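# Lean the bowl on edge in the wire stand

## Task

Set the bowl upright on its rim inside the wire stand so that it rests back against the stand's arch, with its hollow side turned outward above the stand's arms. At the end, the robot must not be in contact with the bowl or the stand.

## Robot and tools

Robot: two arms, left_arm and right_arm. Each carries a five-finger hand: a right hand on right_arm and its mirror image on left_arm. Base positions in the scene frame are left_arm (-0.022, +0.233, 0) m and right_arm (+0.014, -0.311, 0) m, each turned very slightly about z. A camera stand is fixed behind the arms.

Scene frame: the origin sits at table height, halfway between the arms' nominal bases. +z is up, +x points out over the table, and +y points toward left_arm. Image left and right do not follow these names. Every hand pose, velocity, Hand target and wrist-camera pose in a result is given in that arm's own base frame. Fixed cameras and the table use the scene frame.

Hand point: a point 0.05 m in front of the palm and 0.15 m out from the wrist flange. Its +z runs along the straight fingers and +y comes out of the palm. On the right hand +x points across the palm away from the thumb; on the left hand +x points toward the thumb. Straight fingertips reach 6 to 7 cm past the point along +z, lying 6 cm behind it along -y. A wrist bracket on the little-finger side can strike objects. With the thumb turned in front of the palm, the hand can close on things about 3.5 to 6.5 cm thick, or on a handle down to about 2.5 cm.

Row layout, used by execute_actions and move: one flat list of 28 numbers for both arms, each in [-1, 1]. It is sent even when only one arm moves. Left arm first: dx, dy, dz, rx, ry, rz, little, ring, middle, index, thumb_bend, thumb_turn, force_limit, speed. Then the same 14 for the right arm. The six pose numbers are offsets, not poses. They count from that arm's Hand target at the start of the action or move and run along that arm's base axes. On that scale 1.0 equals 0.6 m of travel or 180 degrees. rx, ry, rz form a single rotation vector, applied about the Hand target's position. Every row of an action counts from the same starting pose, not from the previous row. Repeating an offset in a new action therefore moves the hand further. Sending six zeros re-requests the current Hand target. Orientation commands are clipped to within 40 degrees of the measured orientation at each step.

Hand numbers: fingers and thumb_bend run from -1 (straight) to +1 (curled). thumb_turn runs from -1 (beside the palm) to +1 (opposite the fingers). force_limit runs from -1 (about 0 N) to +1 (10 N, or 15 N for the two thumb motors). speed rises from nearly zero at -1 to full speed at +0.48 and stays full above that. For a soft grip, close with speed at -0.94 or lower. Hands have no "no change" value, so repeat the hand's last executed eight numbers to hold it. If nothing has been sent to a hand yet, use its hand_measured plus hand_force_limit and hand_speed. To grip harder, raise force_limit and send a more-closed target. To loosen, send a target more open than hand_measured.

Tools:
- execute_actions(actions, cameras): actions is a list of actions. Each action is a list of up to 15 rows, one row per 1/30 s step. A short action holds its last row for the remaining steps. One action lasts 0.5 s. Images come back only if actions is empty or cameras names some ("all" for every camera).
- move(target, speed, blend, blocking, cameras): target is either one 28-number row or a list of up to 15 rows. All rows count from the same starting Hand targets. speed is in m/s, from 0.002 to 4.3, default 0.25; turning is capped at twice that in rad/s. It can be one value or one per target. blend is in metres and rounds corners at intermediate targets; 0 stops at each. A move lasts between 0.5 s and 10 s. Paths go straight and avoid nothing. blocking=false returns after about 0.5 s while the move continues.
- wait(seconds 0 to 10, cameras).
- stop(cameras): brakes a running move.
- zoom_image(camera, region [x0, y0, x1, y1] in pixels, at most 504 by 504): enlarges the newest image from cam_high, cam_low, cam_left_wrist or cam_right_wrist.
- show_instructions(): shows the reference images.
- finished_scene(scene=1): ends the scene for good.

Cameras: cam_high and cam_low are 672x504; cam_left_wrist and cam_right_wrist are 616x616 fisheye.

Results: each result gives end_effector_position (m) and end_effector_quat_wxyz in the base frame, plus Hand target, which the next offsets start from. Arms often rest 1 to 5 cm short of the target, usually low, with no contact involved. To close the gap, send any new action, or send the missing distance as an offset. It also lists joint positions, velocities ("within noise" when still) and torques, and motor temperatures. hand_measured, hand_stopped_by (moving, target, force, stalled, fault) and hand_load_n use the same six-motor order as a row. A lost grip shows as hand_load_n falling to about 0. A move adds a "move:" line with an ending word (done, off_target, moving, held, fault) and the limits that acted (paced = the commanded pose was clipped; held = steps were withheld).

Avoid: dropping the bowl or letting anything leave the table; fast impacts or strong pressing; the two arms or hands touching each other; paths passing close to an arm's own base (go around it); long holding at full stretch. Motors warn at 85 °C, and at 100 °C that arm goes limp for 30 to 60 s. Before finishing, move both hands clear of the bowl and stand.

Each tool is called after "Request:" by a JSON object that holds its "name" and its "arguments", one argument or row to a line.

Reference images:

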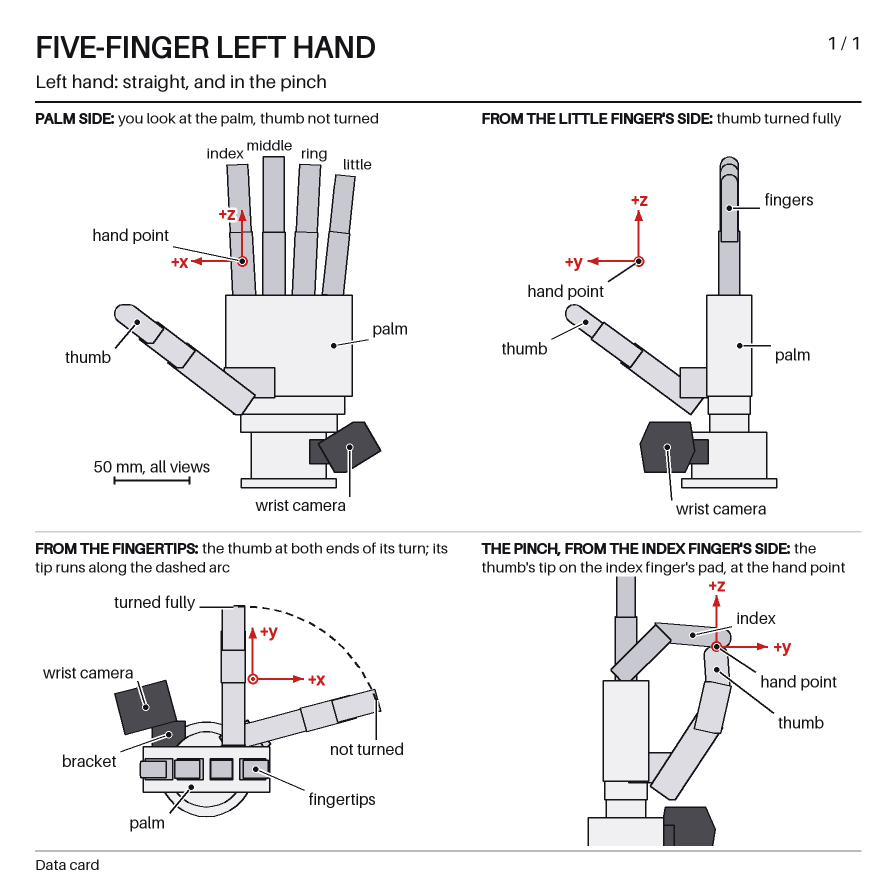

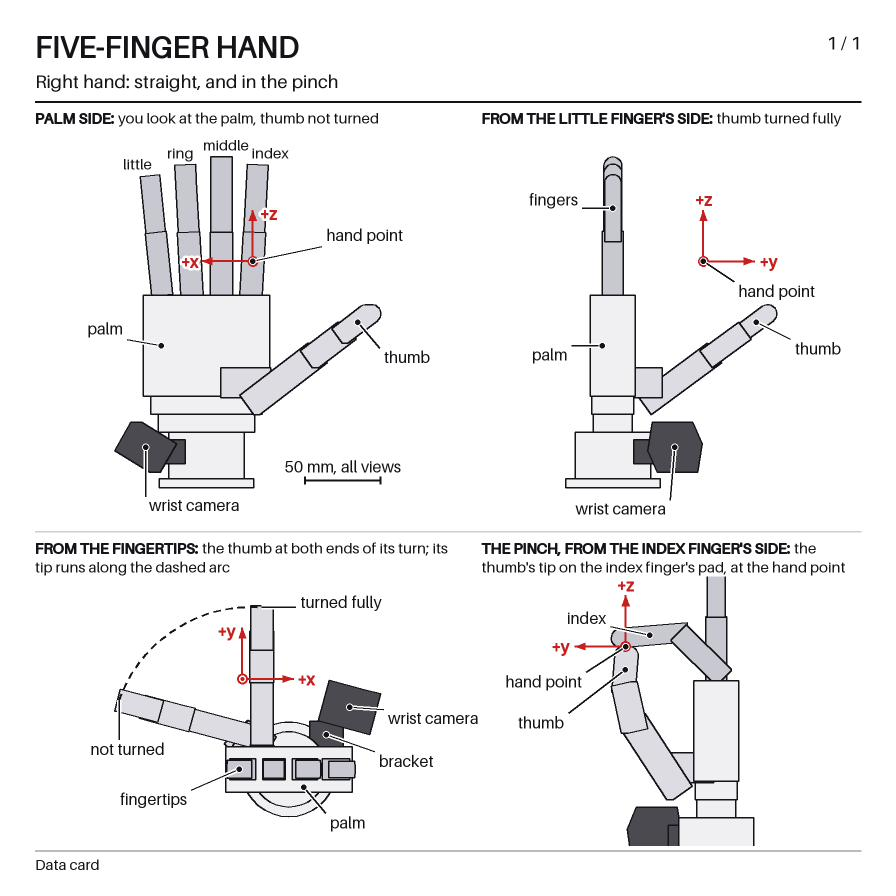

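## Session

Request:
{"name": "execute_actions", "arguments": {
  "actions": []
}}

Scene clock: 0.00 s.
left_arm: end_effector_position=(+0.4723, -0.1425, +0.2416) hand_measured=(-1.000, -1.000, -1.000, -1.000, -1.000, -1.000) hand_load_n=(+0.0, +0.0, +0.0, +0.0, +0.0, +0.0) hand_stopped_by=(target, target, target, target, target, target) hand_force_limit=0.00 hand_speed=-0.80 end_effector_quat_wxyz=(+0.607, +0.428, +0.646, -0.178) | right_arm: end_effector_position=(+0.3814, +0.2414, +0.1712) hand_measured=(-1.000, -1.000, -1.000, -1.000, -1.000, -1.000) hand_load_n=(+0.0, +0.0, +0.0, +0.0, +0.0, +0.0) hand_stopped_by=(target, target, target, target, target, target) hand_force_limit=0.00 hand_speed=-0.80 end_effector_quat_wxyz=(+0.012, -0.480, +0.722, +0.498)
Joint positions: left_arm=[-0.137 1.06 0.563 0.227 0.715 2.051] | right_arm=[0.153 1.917 1.391 -1.646 -0.914 0.247]
Joint velocities: within noise
Joint torques (N m): no reading
Motor temperatures (°C): left_arm=[33 35 38 34 35 30] | right_arm=[34 39 36 34 36 36]
Heat: left arm: hottest elbow 38 °C; right arm: hottest shoulder 39 °C.
Hand target: left_arm +0.4806, -0.1416, +0.2702; +0.626, +0.432, +0.627, -0.166 | right_arm +0.3871, +0.2455, +0.1832; +0.023, -0.488, +0.720, +0.494

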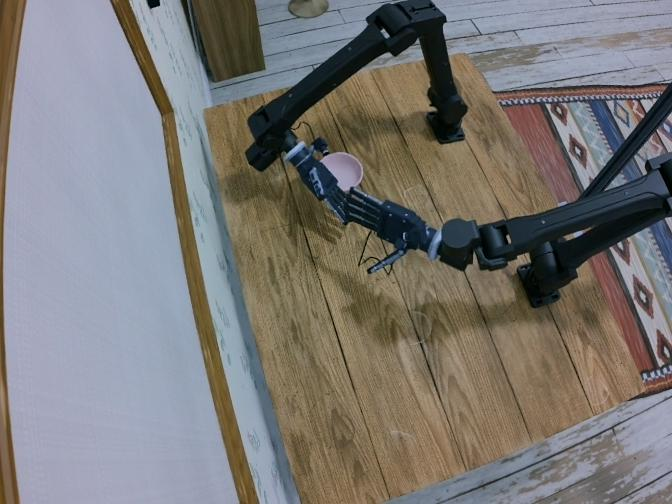

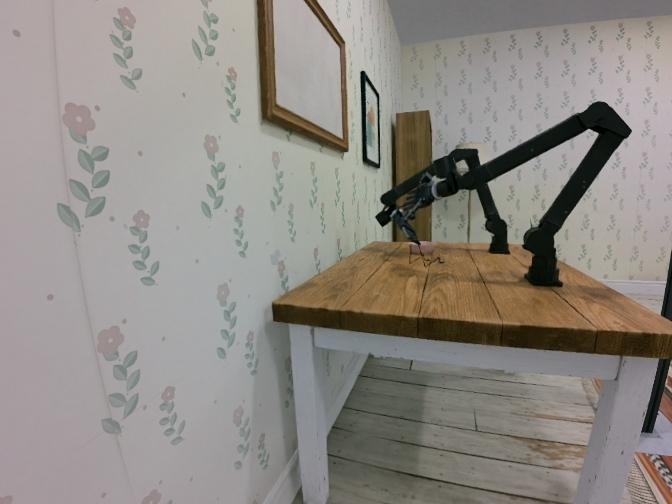

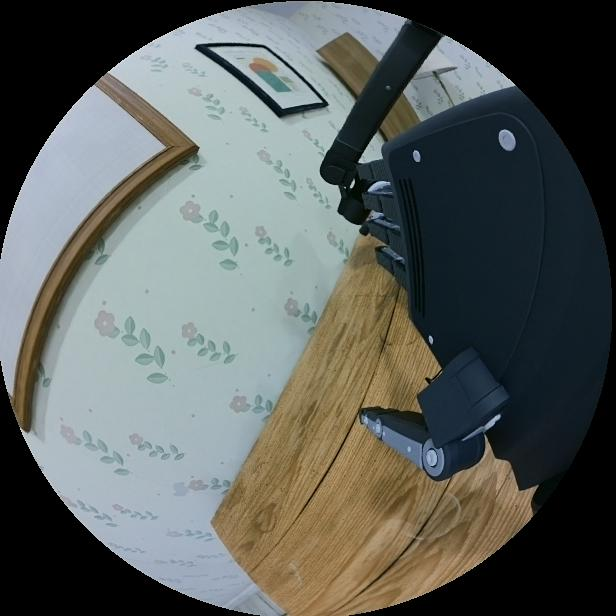

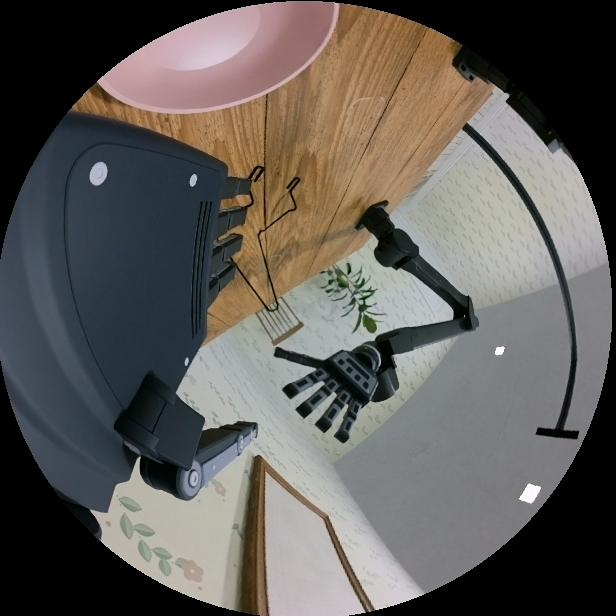

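Request:
{"name": "zoom_image", "arguments": {
  "camera": "cam_high",
  "region": [230, 100, 480, 290]
}}

Request:
{"name": "zoom_image", "arguments": {
  "camera": "cam_low",
  "region": [350, 180, 500, 290]
}}

Request:
{"name": "zoom_image", "arguments": {
  "camera": "cam_right_wrist",
  "region": [80, 0, 400, 320]
}}

Scaled by 2.016 from the camera's 672x504 image, which has a finer 960x720 frame.

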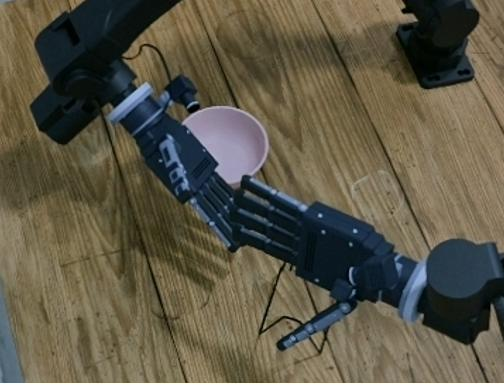

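Scaled by 3.360 from the camera's 672x504 image, which has a finer 960x720 frame.

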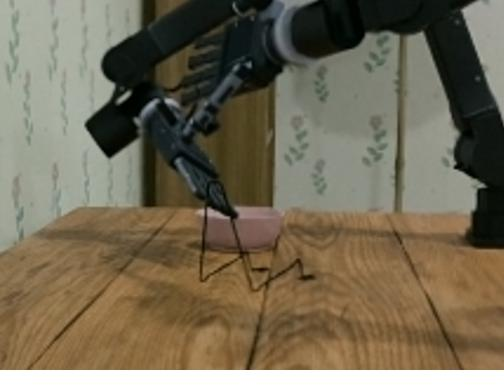

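Scaled by 1.575 from the camera's 616x616 image, which has a finer 880x880 frame.

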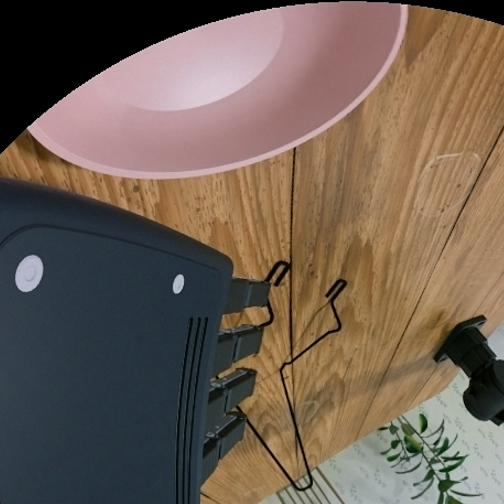

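Request:
{"name": "move", "arguments": {
  "target": [
    [-0.15,0.2,0.15,0,0,0,-1,-1,-1,-1,-1,-1,0,-0.8,0,0,0.1,0,0,0,-1,-1,-1,-1,-1,-1,0,-0.8],
    [-0.25,0.35,0.2,0,0,0,-1,-1,-1,-1,-1,-1,0,-0.8,-0.1,-0.35,0.2,0,0,0,-1,-1,-1,-1,-1,-1,0,-0.8]
  ],
  "blend": 0.03,
  "cameras": ["all"]
}}

Scene clock: 26.07 s.
left_arm: end_effector_position=(+0.3311, +0.0673, +0.3521) hand_measured=(-1.000, -1.000, -1.000, -1.000, -1.000, -1.000) hand_load_n=(+0.0, +0.0, +0.0, +0.5, +0.0, +0.0) hand_stopped_by=(target, target, target, target, target, target) hand_force_limit=0.00 hand_speed=-0.80 end_effector_quat_wxyz=(+0.684, +0.339, +0.621, -0.178) | right_arm: end_effector_position=(+0.3311, +0.0353, +0.2937) hand_measured=(-1.000, -1.000, -1.000, -1.000, -1.000, -1.000) hand_load_n=(+0.0, +0.0, +0.0, +0.0, +0.0, +0.0) hand_stopped_by=(target, target, target, target, target, target) hand_force_limit=0.00 hand_speed=-0.80 end_effector_quat_wxyz=(+0.228, -0.405, +0.829, +0.310)
Joint positions: left_arm=[0.814 0.635 0.574 -0.196 1.57 2.074] | right_arm=[-0.406 1.352 1.216 -1.658 -0.765 0.166]
Joint torques (N m): left_arm=[0.56 -0.32 11.75 1.92 0.33 0.03] | right_arm=[-1.55 -9.17 7.8 -0.91 -0.47 -0.18]
Heat: left arm: hottest elbow 40 °C; right arm: hottest shoulder 41 °C.
Hand target: left_arm +0.3306, +0.0684, +0.3902; +0.626, +0.432, +0.627, -0.166 | right_arm +0.3271, +0.0355, +0.3032; +0.023, -0.488, +0.720, +0.494
Off the commanded pose: left_arm 0.038 m, 13 deg | right_arm 0.010 m, 35 deg.
joint sent to its limit (left arm) — joint 5 (wrist yaw), upper limit. The joint targets are off in position and orientation.
joint sent to its limit (right arm) — joint 4 (wrist pitch), lower limit. The joint targets are off in position and orientation.
move: off_target (left_arm, right_arm)
camera_calibration:
cam_left_wrist: T_world_to_cam=[[-0.567129, -0.61903, -0.543292, 0.428696], [-0.0798479, 0.697849, -0.711781, 0.22471], [0.819749, -0.360291, -0.445199, 0.0257139], [0, 0, 0, 1]] pos_world=[0.23999, 0.117826, 0.404299]
cam_right_wrist: T_world_to_cam=[[-0.945895, 0.282505, 0.159606, 0.252277], [0.226521, 0.222748, 0.948194, -0.353571], [0.232318, 0.933046, -0.274689, 0.0868496], [0, 0, 0, 1]] pos_world=[0.298542, -0.0735471, 0.318845]

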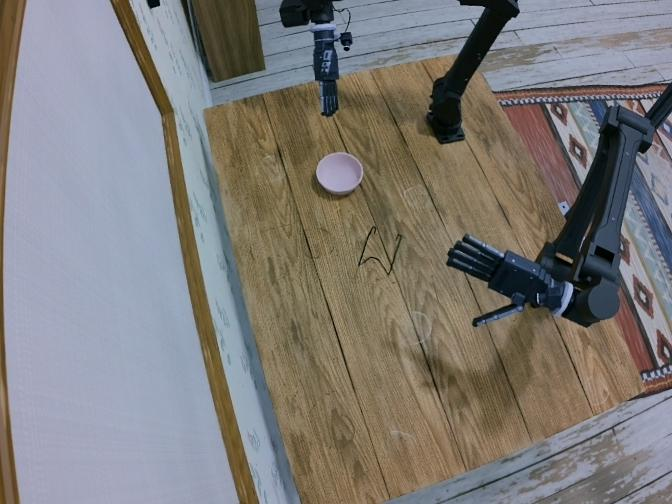

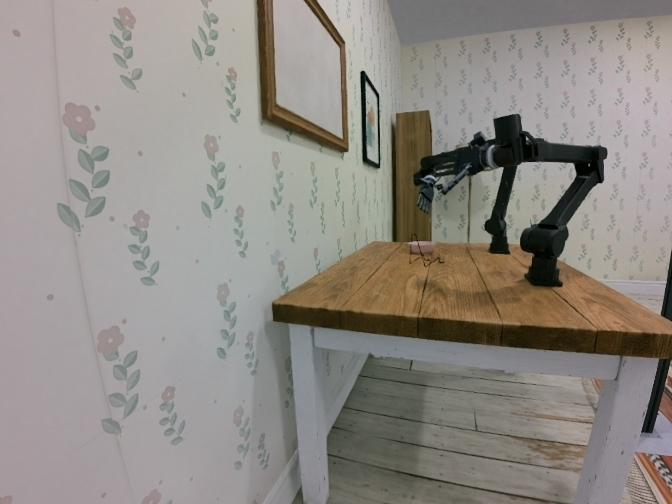

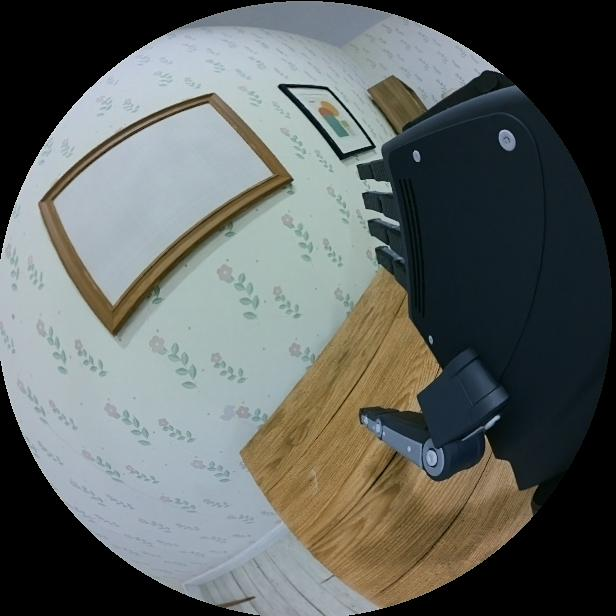

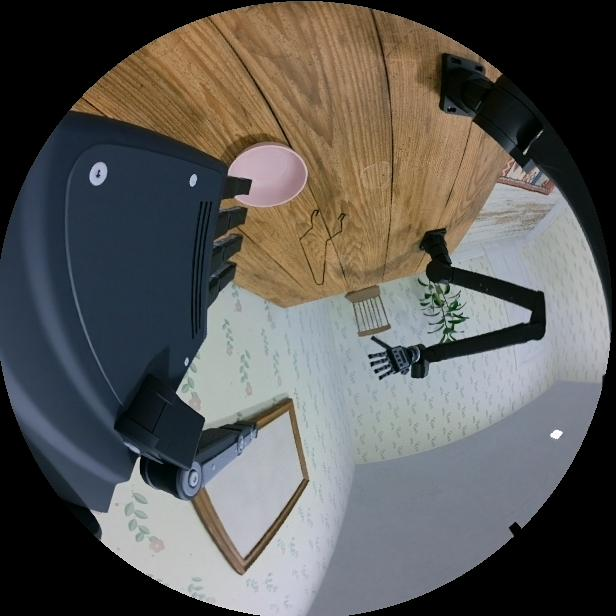

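Request:
{"name": "zoom_image", "arguments": {
  "camera": "cam_high",
  "region": [300, 140, 430, 290]
}}

Request:
{"name": "zoom_image", "arguments": {
  "camera": "cam_low",
  "region": [385, 225, 465, 285]
}}

Request:
{"name": "zoom_image", "arguments": {
  "camera": "cam_right_wrist",
  "region": [220, 120, 370, 300]
}}

Scaled by 3.360 from the camera's 672x504 image, which has a finer 960x720 frame.

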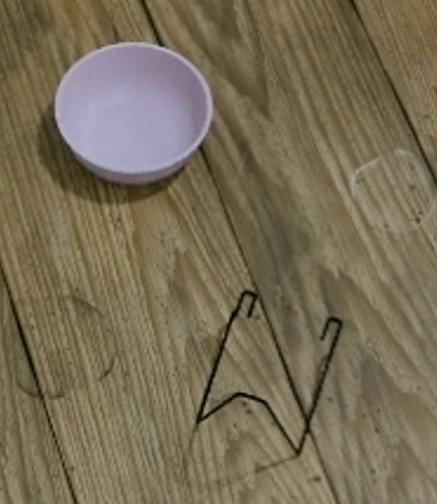

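Scaled by 6.300 from the camera's 672x504 image, which has a finer 960x720 frame.

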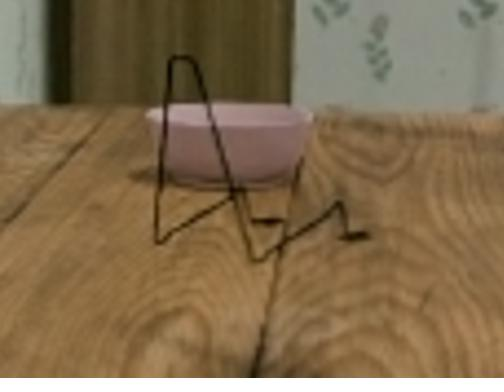

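Scaled by 2.800 from the camera's 616x616 image, which has a finer 880x880 frame.

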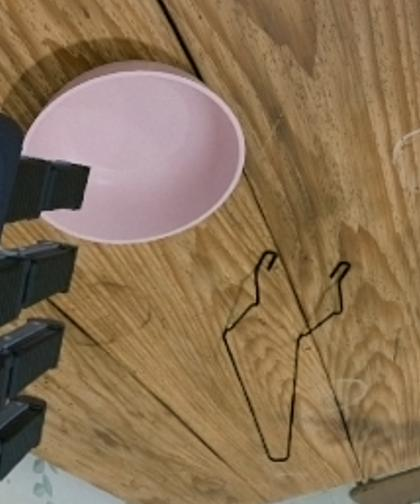

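Request:
{"name": "move", "arguments": {
  "target": [
    [0,-0.1,-0.02,-0.514,0.3411,0.2068,-1,-1,-0.3,-0.3,-0.3,1,0,0,-0.1785,-0.359,-0.005,-0.3927,-0.2641,-0.1358,-1,-1,-1,-1,-1,-1,0,-0.8],
    [0.0207,-0.8057,-0.3,-0.514,0.3411,0.2068,-1,-1,-0.3,-0.3,-0.3,1,0,0,-0.1785,-0.359,-0.005,-0.3927,-0.2641,-0.1358,-1,-1,-1,-1,-1,-1,0,-0.8]
  ],
  "speed": 0.4,
  "cameras": ["all"]
}}

Scene clock: 433.77 s.
left_arm: end_effector_position=(+0.3309, -0.3968, +0.1743) hand_measured=(-1.000, -1.000, -0.300, -0.300, -0.300, +1.000) hand_load_n=(+0.0, +0.0, -0.5, +0.0, +0.0, +0.0) hand_stopped_by=(target, target, target, target, target, target) hand_force_limit=0.00 hand_speed=0.00 end_effector_quat_wxyz=(+0.382, -0.437, +0.640, -0.503) | right_arm: end_effector_position=(+0.2171, -0.1742, +0.2926) hand_measured=(-1.000, -1.000, -1.000, -1.000, -1.000, -1.000) hand_load_n=(+0.0, +0.0, +0.0, +0.0, +0.0, +0.0) hand_stopped_by=(target, target, target, target, target, target) hand_force_limit=0.00 hand_speed=-0.80 end_effector_quat_wxyz=(+0.103, -0.403, +0.884, -0.214)
Joint positions: left_arm=[-1.071 1.266 0.658 0.333 -0.73 -0.135] | right_arm=[-0.805 0.895 1.132 -1.331 -0.051 -0.076]
Joint torques (N m): left_arm=[0.26 -6.07 10.86 2.55 -0.29 0.02] | right_arm=[-2.2 -4.78 8.17 2.17 -0.04 -0.2]
Motor temperatures (°C): left_arm=[32 35 50 33 35 30] | right_arm=[34 39 44 33 35 34]
Heat: left arm: hottest elbow 50 °C; right arm: hottest elbow 44 °C.
Hand target: left_arm +0.3430, -0.4151, +0.2102; +0.382, -0.442, +0.613, -0.533 | right_arm +0.2200, -0.1799, +0.3002; +0.110, -0.408, +0.875, -0.235
Off the commanded pose: left_arm 0.042 m, 5 deg | right_arm 0.010 m, 3 deg.
move: off_target (left_arm, right_arm)
camera_calibration:
cam_left_wrist: T_world_to_cam=[[0.0715284, -0.414053, 0.907438, -0.338167], [-0.805948, -0.559989, -0.191988, 0.0725943], [0.587649, -0.717615, -0.373761, -0.297921], [0, 0, 0, 1]] pos_world=[0.257768, -0.313159, 0.209451]
cam_right_wrist: T_world_to_cam=[[-0.839384, 0.352731, -0.41354, 0.360699], [0.223449, 0.917499, 0.329039, 0.0228175], [0.495485, 0.183785, -0.848951, 0.288937], [0, 0, 0, 1]] pos_world=[0.154502, -0.201267, 0.386949]

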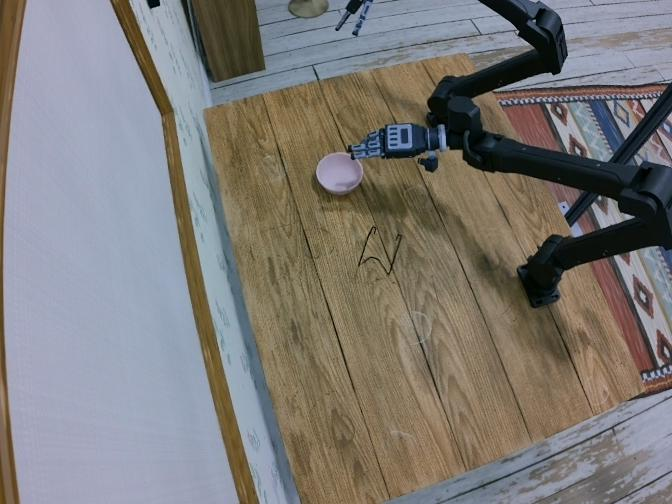

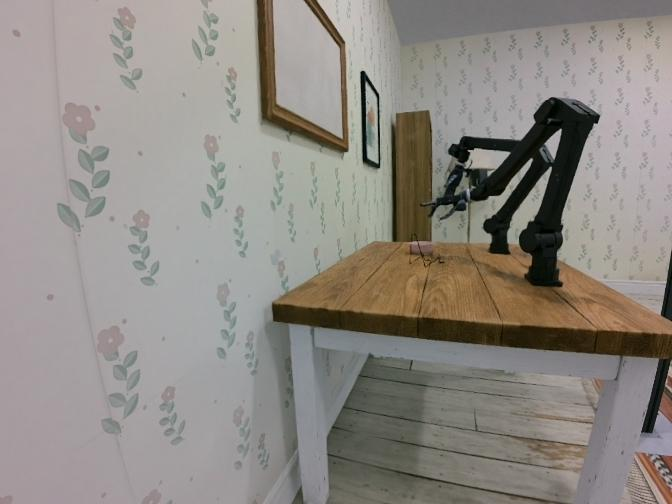

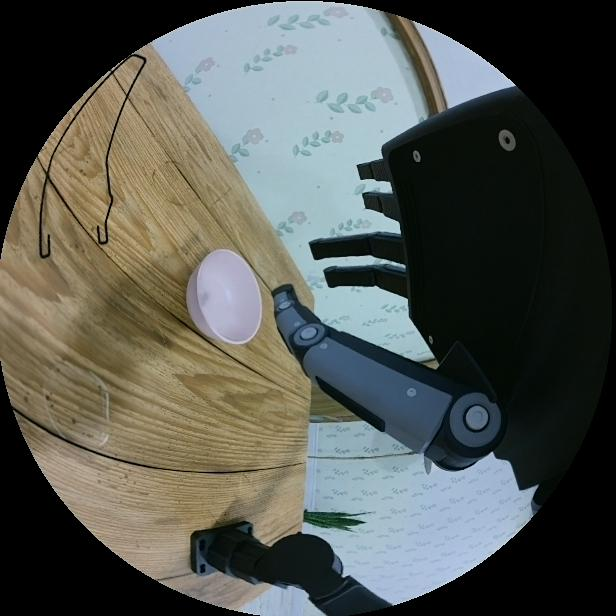

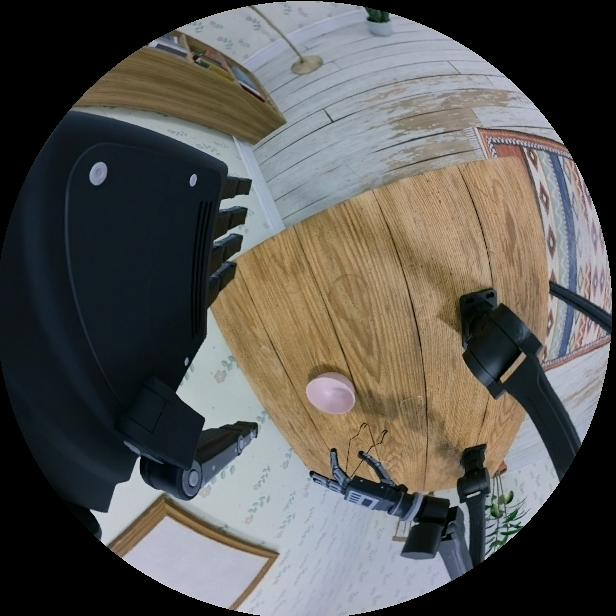

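Request:
{"name": "move", "arguments": {
  "target": [0.011,-0.038,-0.14,-0.0106,-0.0316,0,-1,-1,-0.3,-0.3,-0.3,1,0,0,0,0,0,0,0,0,-1,-1,-1,-1,-1,-1,0,-0.8],
  "speed": 0.2,
  "cameras": ["all"]
}}

Request:
{"name": "zoom_image", "arguments": {
  "camera": "cam_left_wrist",
  "region": [150, 180, 450, 480]
}}

Request:
{"name": "zoom_image", "arguments": {
  "camera": "cam_low",
  "region": [385, 190, 505, 280]
}}

Scene clock: 463.53 s.
left_arm: end_effector_position=(+0.3463, -0.4334, +0.1153) hand_measured=(-1.000, -1.000, -0.300, -0.300, -0.300, +1.000) hand_load_n=(+0.0, +0.0, +0.0, +0.0, +0.0, +0.0) hand_stopped_by=(target, target, target, target, target, target) hand_force_limit=0.00 hand_speed=0.00 end_effector_quat_wxyz=(+0.400, -0.422, +0.595, -0.554) | right_arm: end_effector_position=(+0.2171, -0.1742, +0.2926) hand_measured=(-1.000, -1.000, -1.000, -1.000, -1.000, -1.000) hand_load_n=(+0.0, +0.0, +0.0, +0.0, +0.0, +0.0) hand_stopped_by=(target, target, target, target, target, target) hand_force_limit=0.00 hand_speed=-0.80 end_effector_quat_wxyz=(+0.103, -0.403, +0.884, -0.214)
Joint positions: left_arm=[-1.095 1.582 0.62 0.872 -0.765 -0.054] | right_arm=[-0.805 0.895 1.132 -1.331 -0.051 -0.076]
Joint torques (N m): left_arm=[-0.79 -8.23 6 2.54 -0.17 0.06] | right_arm=[-2.2 -4.66 8.23 2.17 -0.06 -0.19]
Heat: left arm: hottest elbow 49 °C; right arm: hottest elbow 44 °C.
Hand target: left_arm +0.3496, -0.4379, +0.1262; +0.405, -0.421, +0.584, -0.564 | right_arm +0.2200, -0.1799, +0.3002; +0.110, -0.408, +0.875, -0.235
Off the commanded pose: left_arm 0.012 m, 2 deg | right_arm 0.010 m, 3 deg.
move: off_target (left_arm, right_arm)
camera_calibration:
cam_left_wrist: T_world_to_cam=[[-0.0377365, -0.336964, 0.940761, -0.233597], [-0.780919, -0.577448, -0.238157, 0.0422571], [0.623491, -0.743645, -0.241351, -0.394194], [0, 0, 0, 1]] pos_world=[0.269961, -0.347453, 0.134684]
cam_right_wrist: T_world_to_cam=[[-0.839384, 0.352731, -0.41354, 0.360699], [0.223449, 0.917499, 0.329039, 0.0228175], [0.495485, 0.183785, -0.848951, 0.288937], [0, 0, 0, 1]] pos_world=[0.154502, -0.201267, 0.386949]

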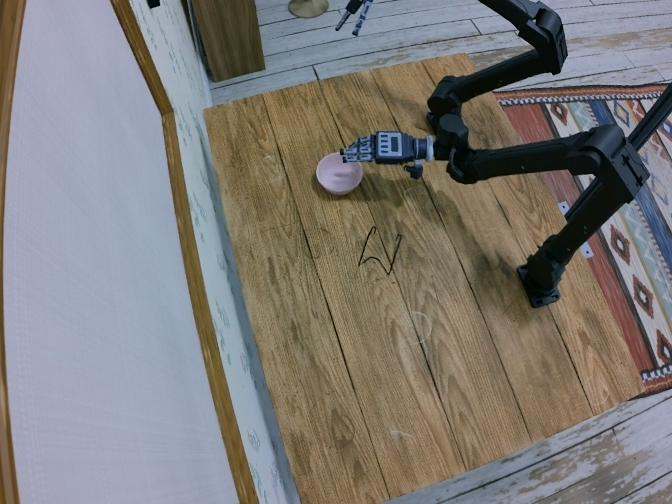

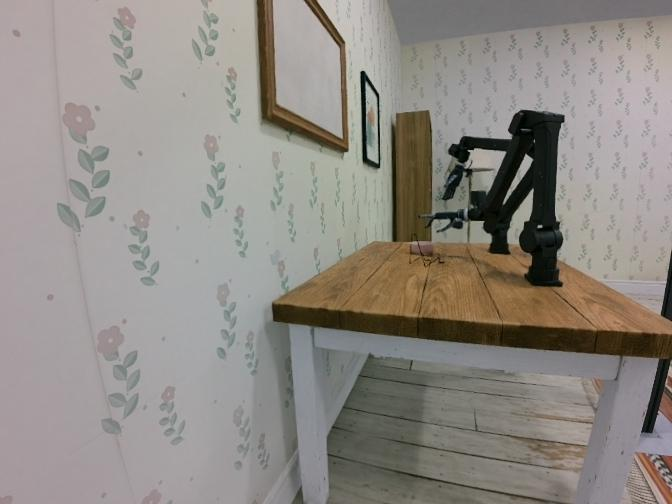

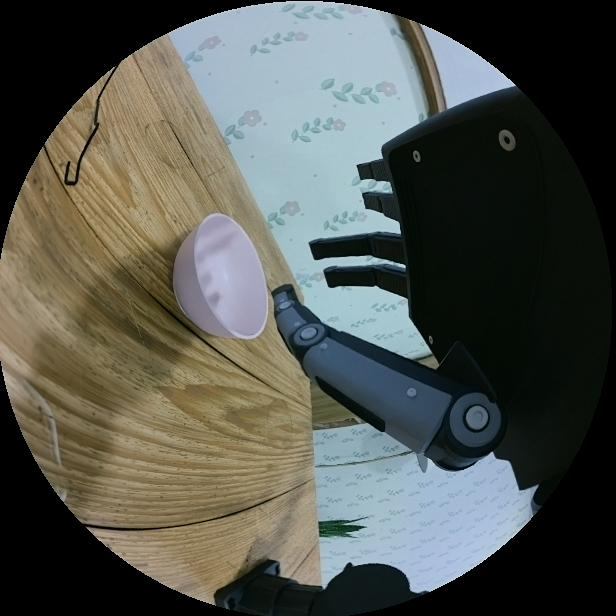

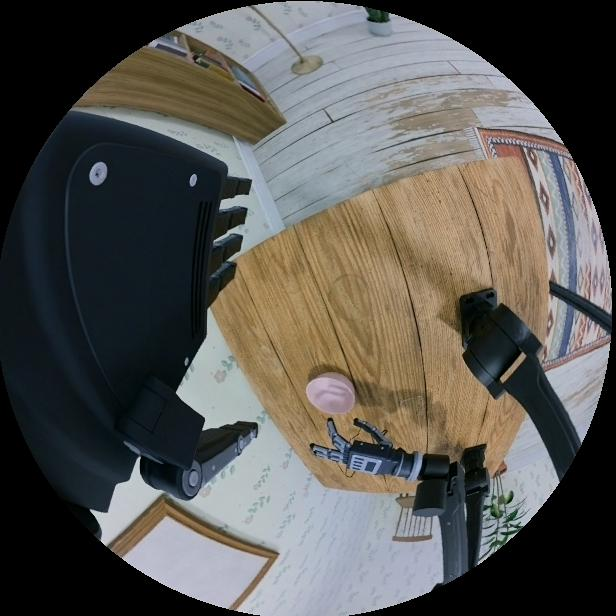

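Scaled by 1.680 from the camera's 616x616 image, which has a finer 880x880 frame.

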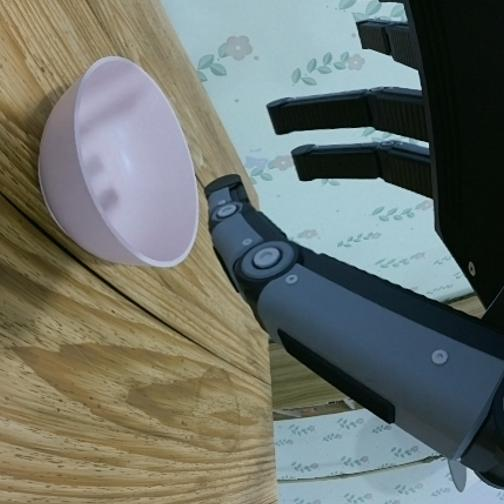

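Scaled by 4.200 from the camera's 672x504 image, which has a finer 960x720 frame.

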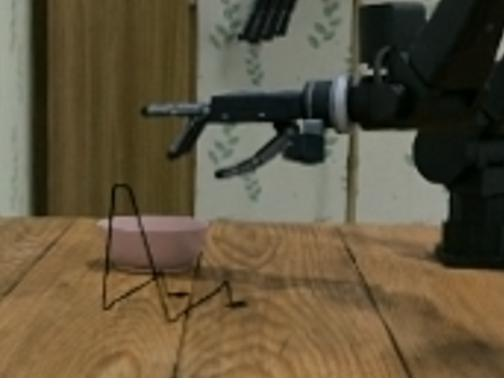

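Request:
{"name": "move", "arguments": {
  "target": [-0.0208,0.0197,-0.075,0,0,0,-1,-1,-0.3,-0.3,-0.3,1,0,0,0,0,0,0,0,0,-1,-1,-1,-1,-1,-1,0,-0.8],
  "speed": 0.1,
  "cameras": ["cam_low","cam_left_wrist"]
}}

Request:
{"name": "zoom_image", "arguments": {
  "camera": "cam_left_wrist",
  "region": [150, 180, 450, 480]
}}

Request:
{"name": "zoom_image", "arguments": {
  "camera": "cam_low",
  "region": [385, 190, 505, 280]
}}

Scene clock: 504.63 s.
left_arm: end_effector_position=(+0.3395, -0.4188, +0.0718) hand_measured=(-1.000, -1.000, -0.300, -0.300, -0.300, +1.000) hand_load_n=(+0.0, +0.0, +0.0, +0.0, +0.0, +0.0) hand_stopped_by=(target, target, target, target, target, target) hand_force_limit=0.00 hand_speed=0.00 end_effector_quat_wxyz=(+0.404, -0.425, +0.593, -0.552) | right_arm: end_effector_position=(+0.2171, -0.1742, +0.2926) hand_measured=(-1.000, -1.000, -1.000, -1.000, -1.000, -1.000) hand_load_n=(+0.0, +0.0, +0.0, +0.0, +0.0, -0.5) hand_stopped_by=(target, target, target, target, target, target) hand_force_limit=0.00 hand_speed=-0.80 end_effector_quat_wxyz=(+0.103, -0.403, +0.884, -0.214)
Joint positions: left_arm=[-1.099 1.697 0.56 1.048 -0.779 -0.052] | right_arm=[-0.805 0.895 1.132 -1.331 -0.051 -0.076]
Joint torques (N m): left_arm=[-0.67 -8.59 4.68 2.54 -0.19 0.04] | right_arm=[-2.37 -4.72 8.17 2.17 -0.05 -0.19]
Motor temperatures (°C): left_arm=[32 36 45 33 34 30] | right_arm=[34 38 44 33 34 34]
Heat: left arm: hottest elbow 45 °C; right arm: hottest elbow 44 °C.
Hand target: left_arm +0.3372, -0.4260, +0.0812; +0.405, -0.421, +0.584, -0.564 | right_arm +0.2200, -0.1799, +0.3002; +0.110, -0.408, +0.875, -0.235
Off the commanded pose: left_arm 0.012 m, 2 deg | right_arm 0.010 m, 3 deg.
move: off_target (left_arm, right_arm)
camera_calibration:
cam_left_wrist: T_world_to_cam=[[-0.0363893, -0.338001, 0.940442, -0.188795], [-0.774213, -0.585498, -0.240389, 0.02963], [0.631878, -0.73685, -0.240379, -0.389767], [0, 0, 0, 1]] pos_world=[0.262355, -0.333664, 0.0909816]
Images, in order (width x height): cam_low 672x504, cam_left_wrist 616x616.

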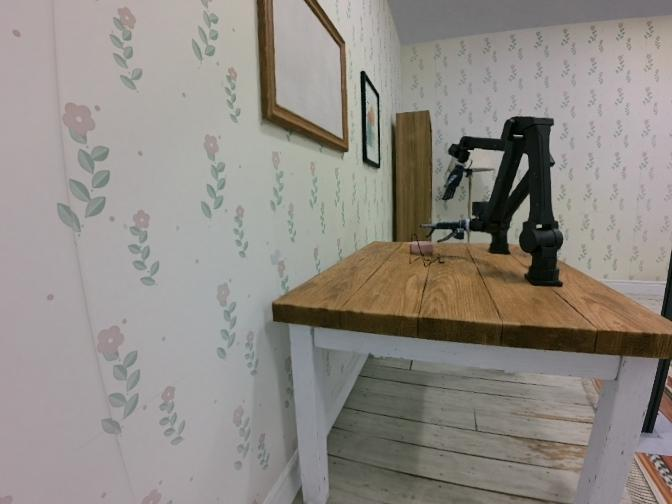

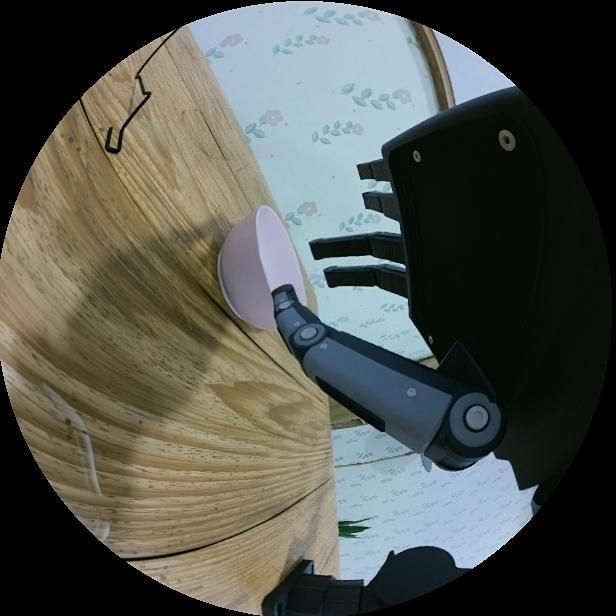

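Scaled by 1.680 from the camera's 616x616 image, which has a finer 880x880 frame.

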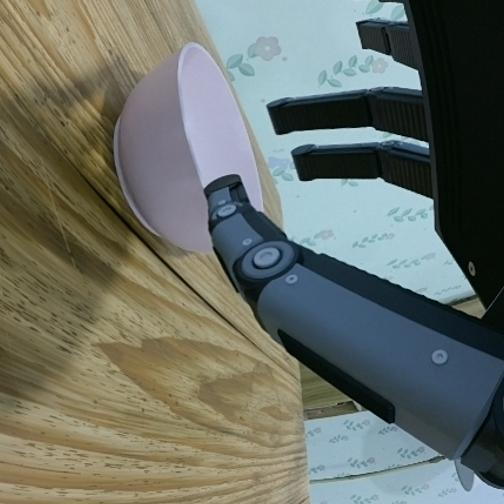

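Scaled by 4.200 from the camera's 672x504 image, which has a finer 960x720 frame.

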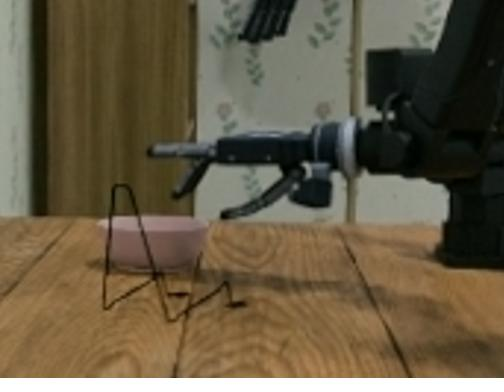

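Request:
{"name": "move", "arguments": {
  "target": [-0.0078,-0.0035,-0.067,0,0,0,-1,-1,-0.3,-0.3,-0.3,1,0,0,0,0,0,0,0,0,-1,-1,-1,-1,-1,-1,0,-0.8],
  "speed": 0.08,
  "cameras": ["cam_low","cam_left_wrist"]
}}

Request:
{"name": "zoom_image", "arguments": {
  "camera": "cam_left_wrist",
  "region": [200, 180, 450, 430]
}}

Request:
{"name": "zoom_image", "arguments": {
  "camera": "cam_low",
  "region": [385, 200, 505, 290]
}}

Scene clock: 533.10 s.
left_arm: end_effector_position=(+0.3351, -0.4212, +0.0321) hand_measured=(-1.000, -1.000, -0.300, -0.300, -0.300, +1.000) hand_load_n=(-0.5, +0.0, +0.0, +0.0, +0.0, +0.0) hand_stopped_by=(target, target, target, target, target, target) hand_force_limit=0.00 hand_speed=0.00 end_effector_quat_wxyz=(+0.404, -0.424, +0.593, -0.553) | right_arm: end_effector_position=(+0.2171, -0.1742, +0.2926) hand_measured=(-1.000, -1.000, -1.000, -1.000, -1.000, -1.000) hand_load_n=(+0.0, +0.0, +0.0, +0.0, +0.0, +0.0) hand_stopped_by=(target, target, target, target, target, target) hand_force_limit=0.00 hand_speed=-0.80 end_effector_quat_wxyz=(+0.103, -0.403, +0.884, -0.214)
Joint positions: left_arm=[-1.112 1.841 0.56 1.192 -0.793 -0.052] | right_arm=[-0.805 0.895 1.132 -1.331 -0.051 -0.076]
Joint torques (N m): left_arm=[-0.67 -9.29 3.7 2.51 -0.19 0.03] | right_arm=[-2.2 -4.72 8.17 2.18 -0.05 -0.19]
Heat: left arm: hottest elbow 44 °C; right arm: hottest elbow 44 °C.
Hand target: left_arm +0.3325, -0.4281, +0.0410; +0.405, -0.421, +0.584, -0.564 | right_arm +0.2200, -0.1799, +0.3002; +0.110, -0.408, +0.875, -0.235
Off the commanded pose: left_arm 0.012 m, 2 deg | right_arm 0.010 m, 3 deg.
move: off_target (left_arm, right_arm)
camera_calibration:
cam_left_wrist: T_world_to_cam=[[-0.0373666, -0.338468, 0.940236, -0.152328], [-0.773993, -0.585343, -0.241473, 0.0152481], [0.632091, -0.736758, -0.240099, -0.398274], [0, 0, 0, 1]] pos_world=[0.257855, -0.336064, 0.0512808]
Images, in order (width x height): cam_low 672x504, cam_left_wrist 616x616.

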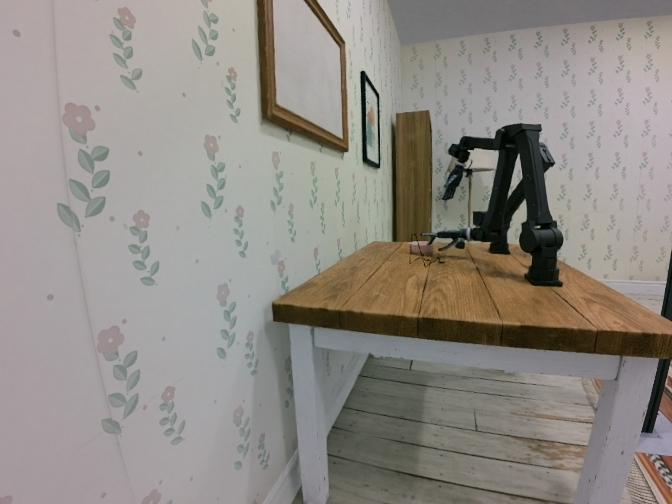

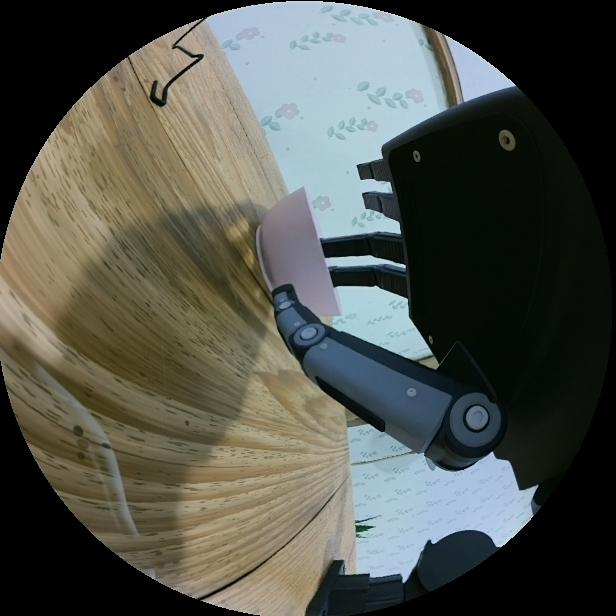

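Scaled by 2.016 from the camera's 616x616 image, which has a finer 880x880 frame.

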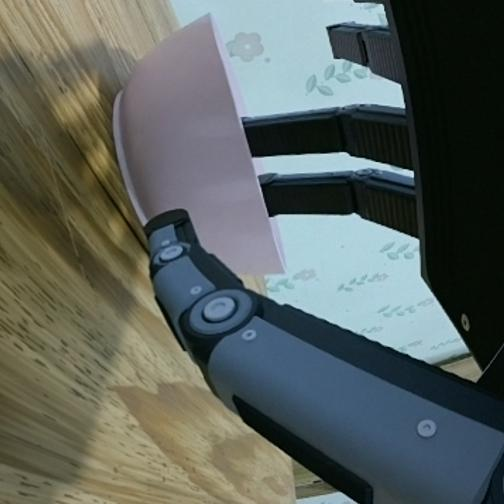

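Scaled by 4.200 from the camera's 672x504 image, which has a finer 960x720 frame.

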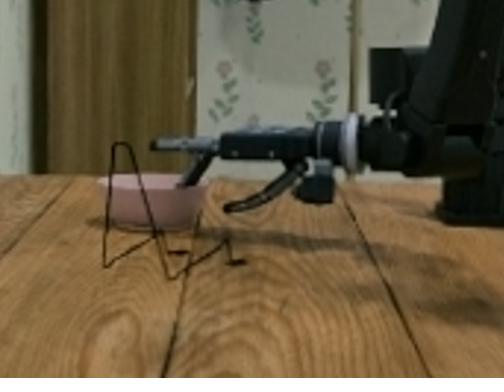

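Request:
{"name": "move", "arguments": {
  "target": [0,0,-0.004,0,0,0,-1,-1,0.5,0.5,0.1,1,0,-0.92,0,0,0,0,0,0,-1,-1,-1,-1,-1,-1,0,-0.8],
  "speed": 0.08,
  "cameras": ["cam_low","cam_left_wrist"]
}}

Request:
{"name": "zoom_image", "arguments": {
  "camera": "cam_left_wrist",
  "region": [200, 180, 450, 430]
}}

Request:
{"name": "zoom_image", "arguments": {
  "camera": "cam_low",
  "region": [385, 200, 505, 290]
}}

Scene clock: 560.50 s.
left_arm: end_effector_position=(+0.3353, -0.4211, +0.0315) hand_measured=(-1.000, -1.000, +0.146, +0.146, -0.066, +1.000) hand_load_n=(+0.0, +0.0, +6.5, +6.0, +7.5, +0.5) hand_stopped_by=(target, target, force, force, force, target) hand_force_limit=0.00 hand_speed=-0.92 end_effector_quat_wxyz=(+0.405, -0.425, +0.591, -0.554) | right_arm: end_effector_position=(+0.2171, -0.1742, +0.2926) hand_measured=(-1.000, -1.000, -1.000, -1.000, -1.000, -1.000) hand_load_n=(-0.5, +0.0, +0.0, +0.0, +0.0, +0.0) hand_stopped_by=(target, target, target, target, target, target) hand_force_limit=0.00 hand_speed=-0.80 end_effector_quat_wxyz=(+0.103, -0.403, +0.884, -0.214)
Joint positions: left_arm=[-1.112 1.847 0.56 1.203 -0.794 -0.052] | right_arm=[-0.805 0.895 1.132 -1.331 -0.051 -0.076]
Joint torques (N m): left_arm=[-0.67 -9.05 3.7 2.41 -0.18 0.03] | right_arm=[-2.14 -4.78 8.16 2.17 -0.05 -0.2]
Heat: left arm: hottest elbow 43 °C; right arm: hottest elbow 44 °C.
Hand target: left_arm +0.3325, -0.4281, +0.0386; +0.405, -0.421, +0.584, -0.564 | right_arm +0.2200, -0.1799, +0.3002; +0.110, -0.408, +0.875, -0.235
Off the commanded pose: left_arm 0.010 m, 1 deg | right_arm 0.010 m, 3 deg.
move: off_target (right_arm)
camera_calibration:
cam_left_wrist: T_world_to_cam=[[-0.0389024, -0.334684, 0.941527, -0.149589], [-0.772551, -0.587533, -0.240771, 0.0138902], [0.63376, -0.736744, -0.235704, -0.399273], [0, 0, 0, 1]] pos_world=[0.257954, -0.336066, 0.0500764]
Images, in order (width x height): cam_low 672x504, cam_left_wrist 616x616.

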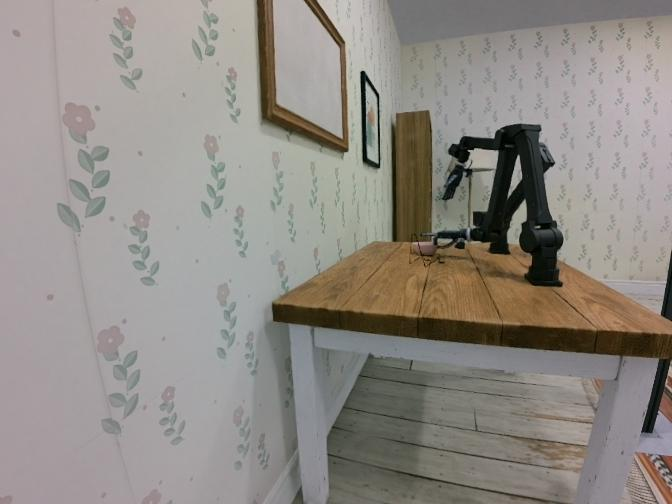

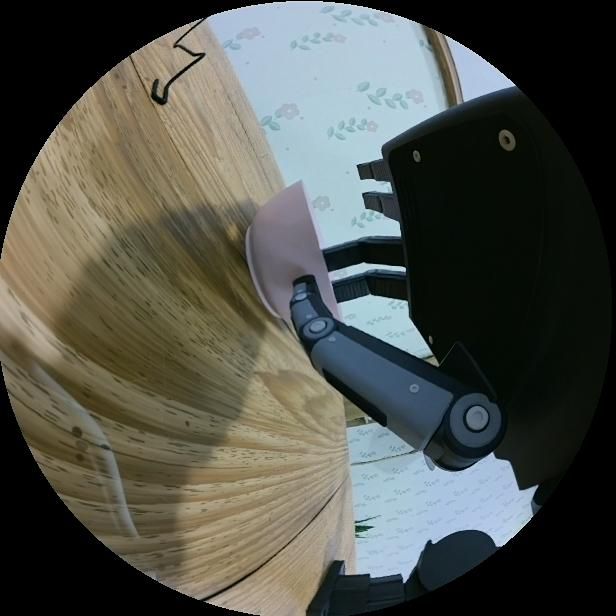

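Scaled by 2.016 from the camera's 616x616 image, which has a finer 880x880 frame.

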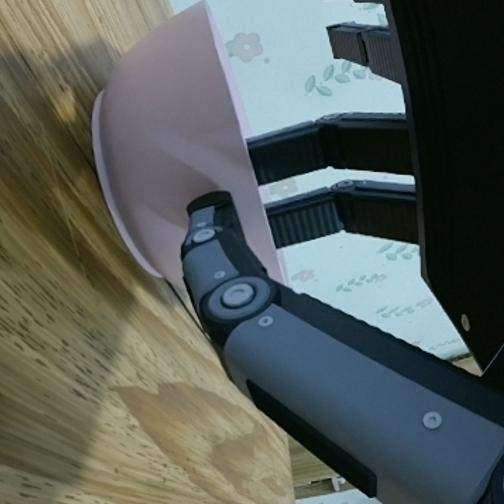

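Scaled by 4.200 from the camera's 672x504 image, which has a finer 960x720 frame.

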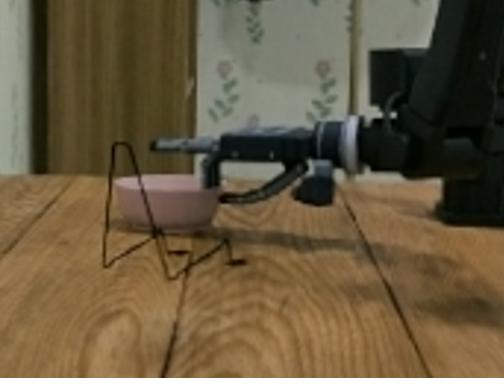

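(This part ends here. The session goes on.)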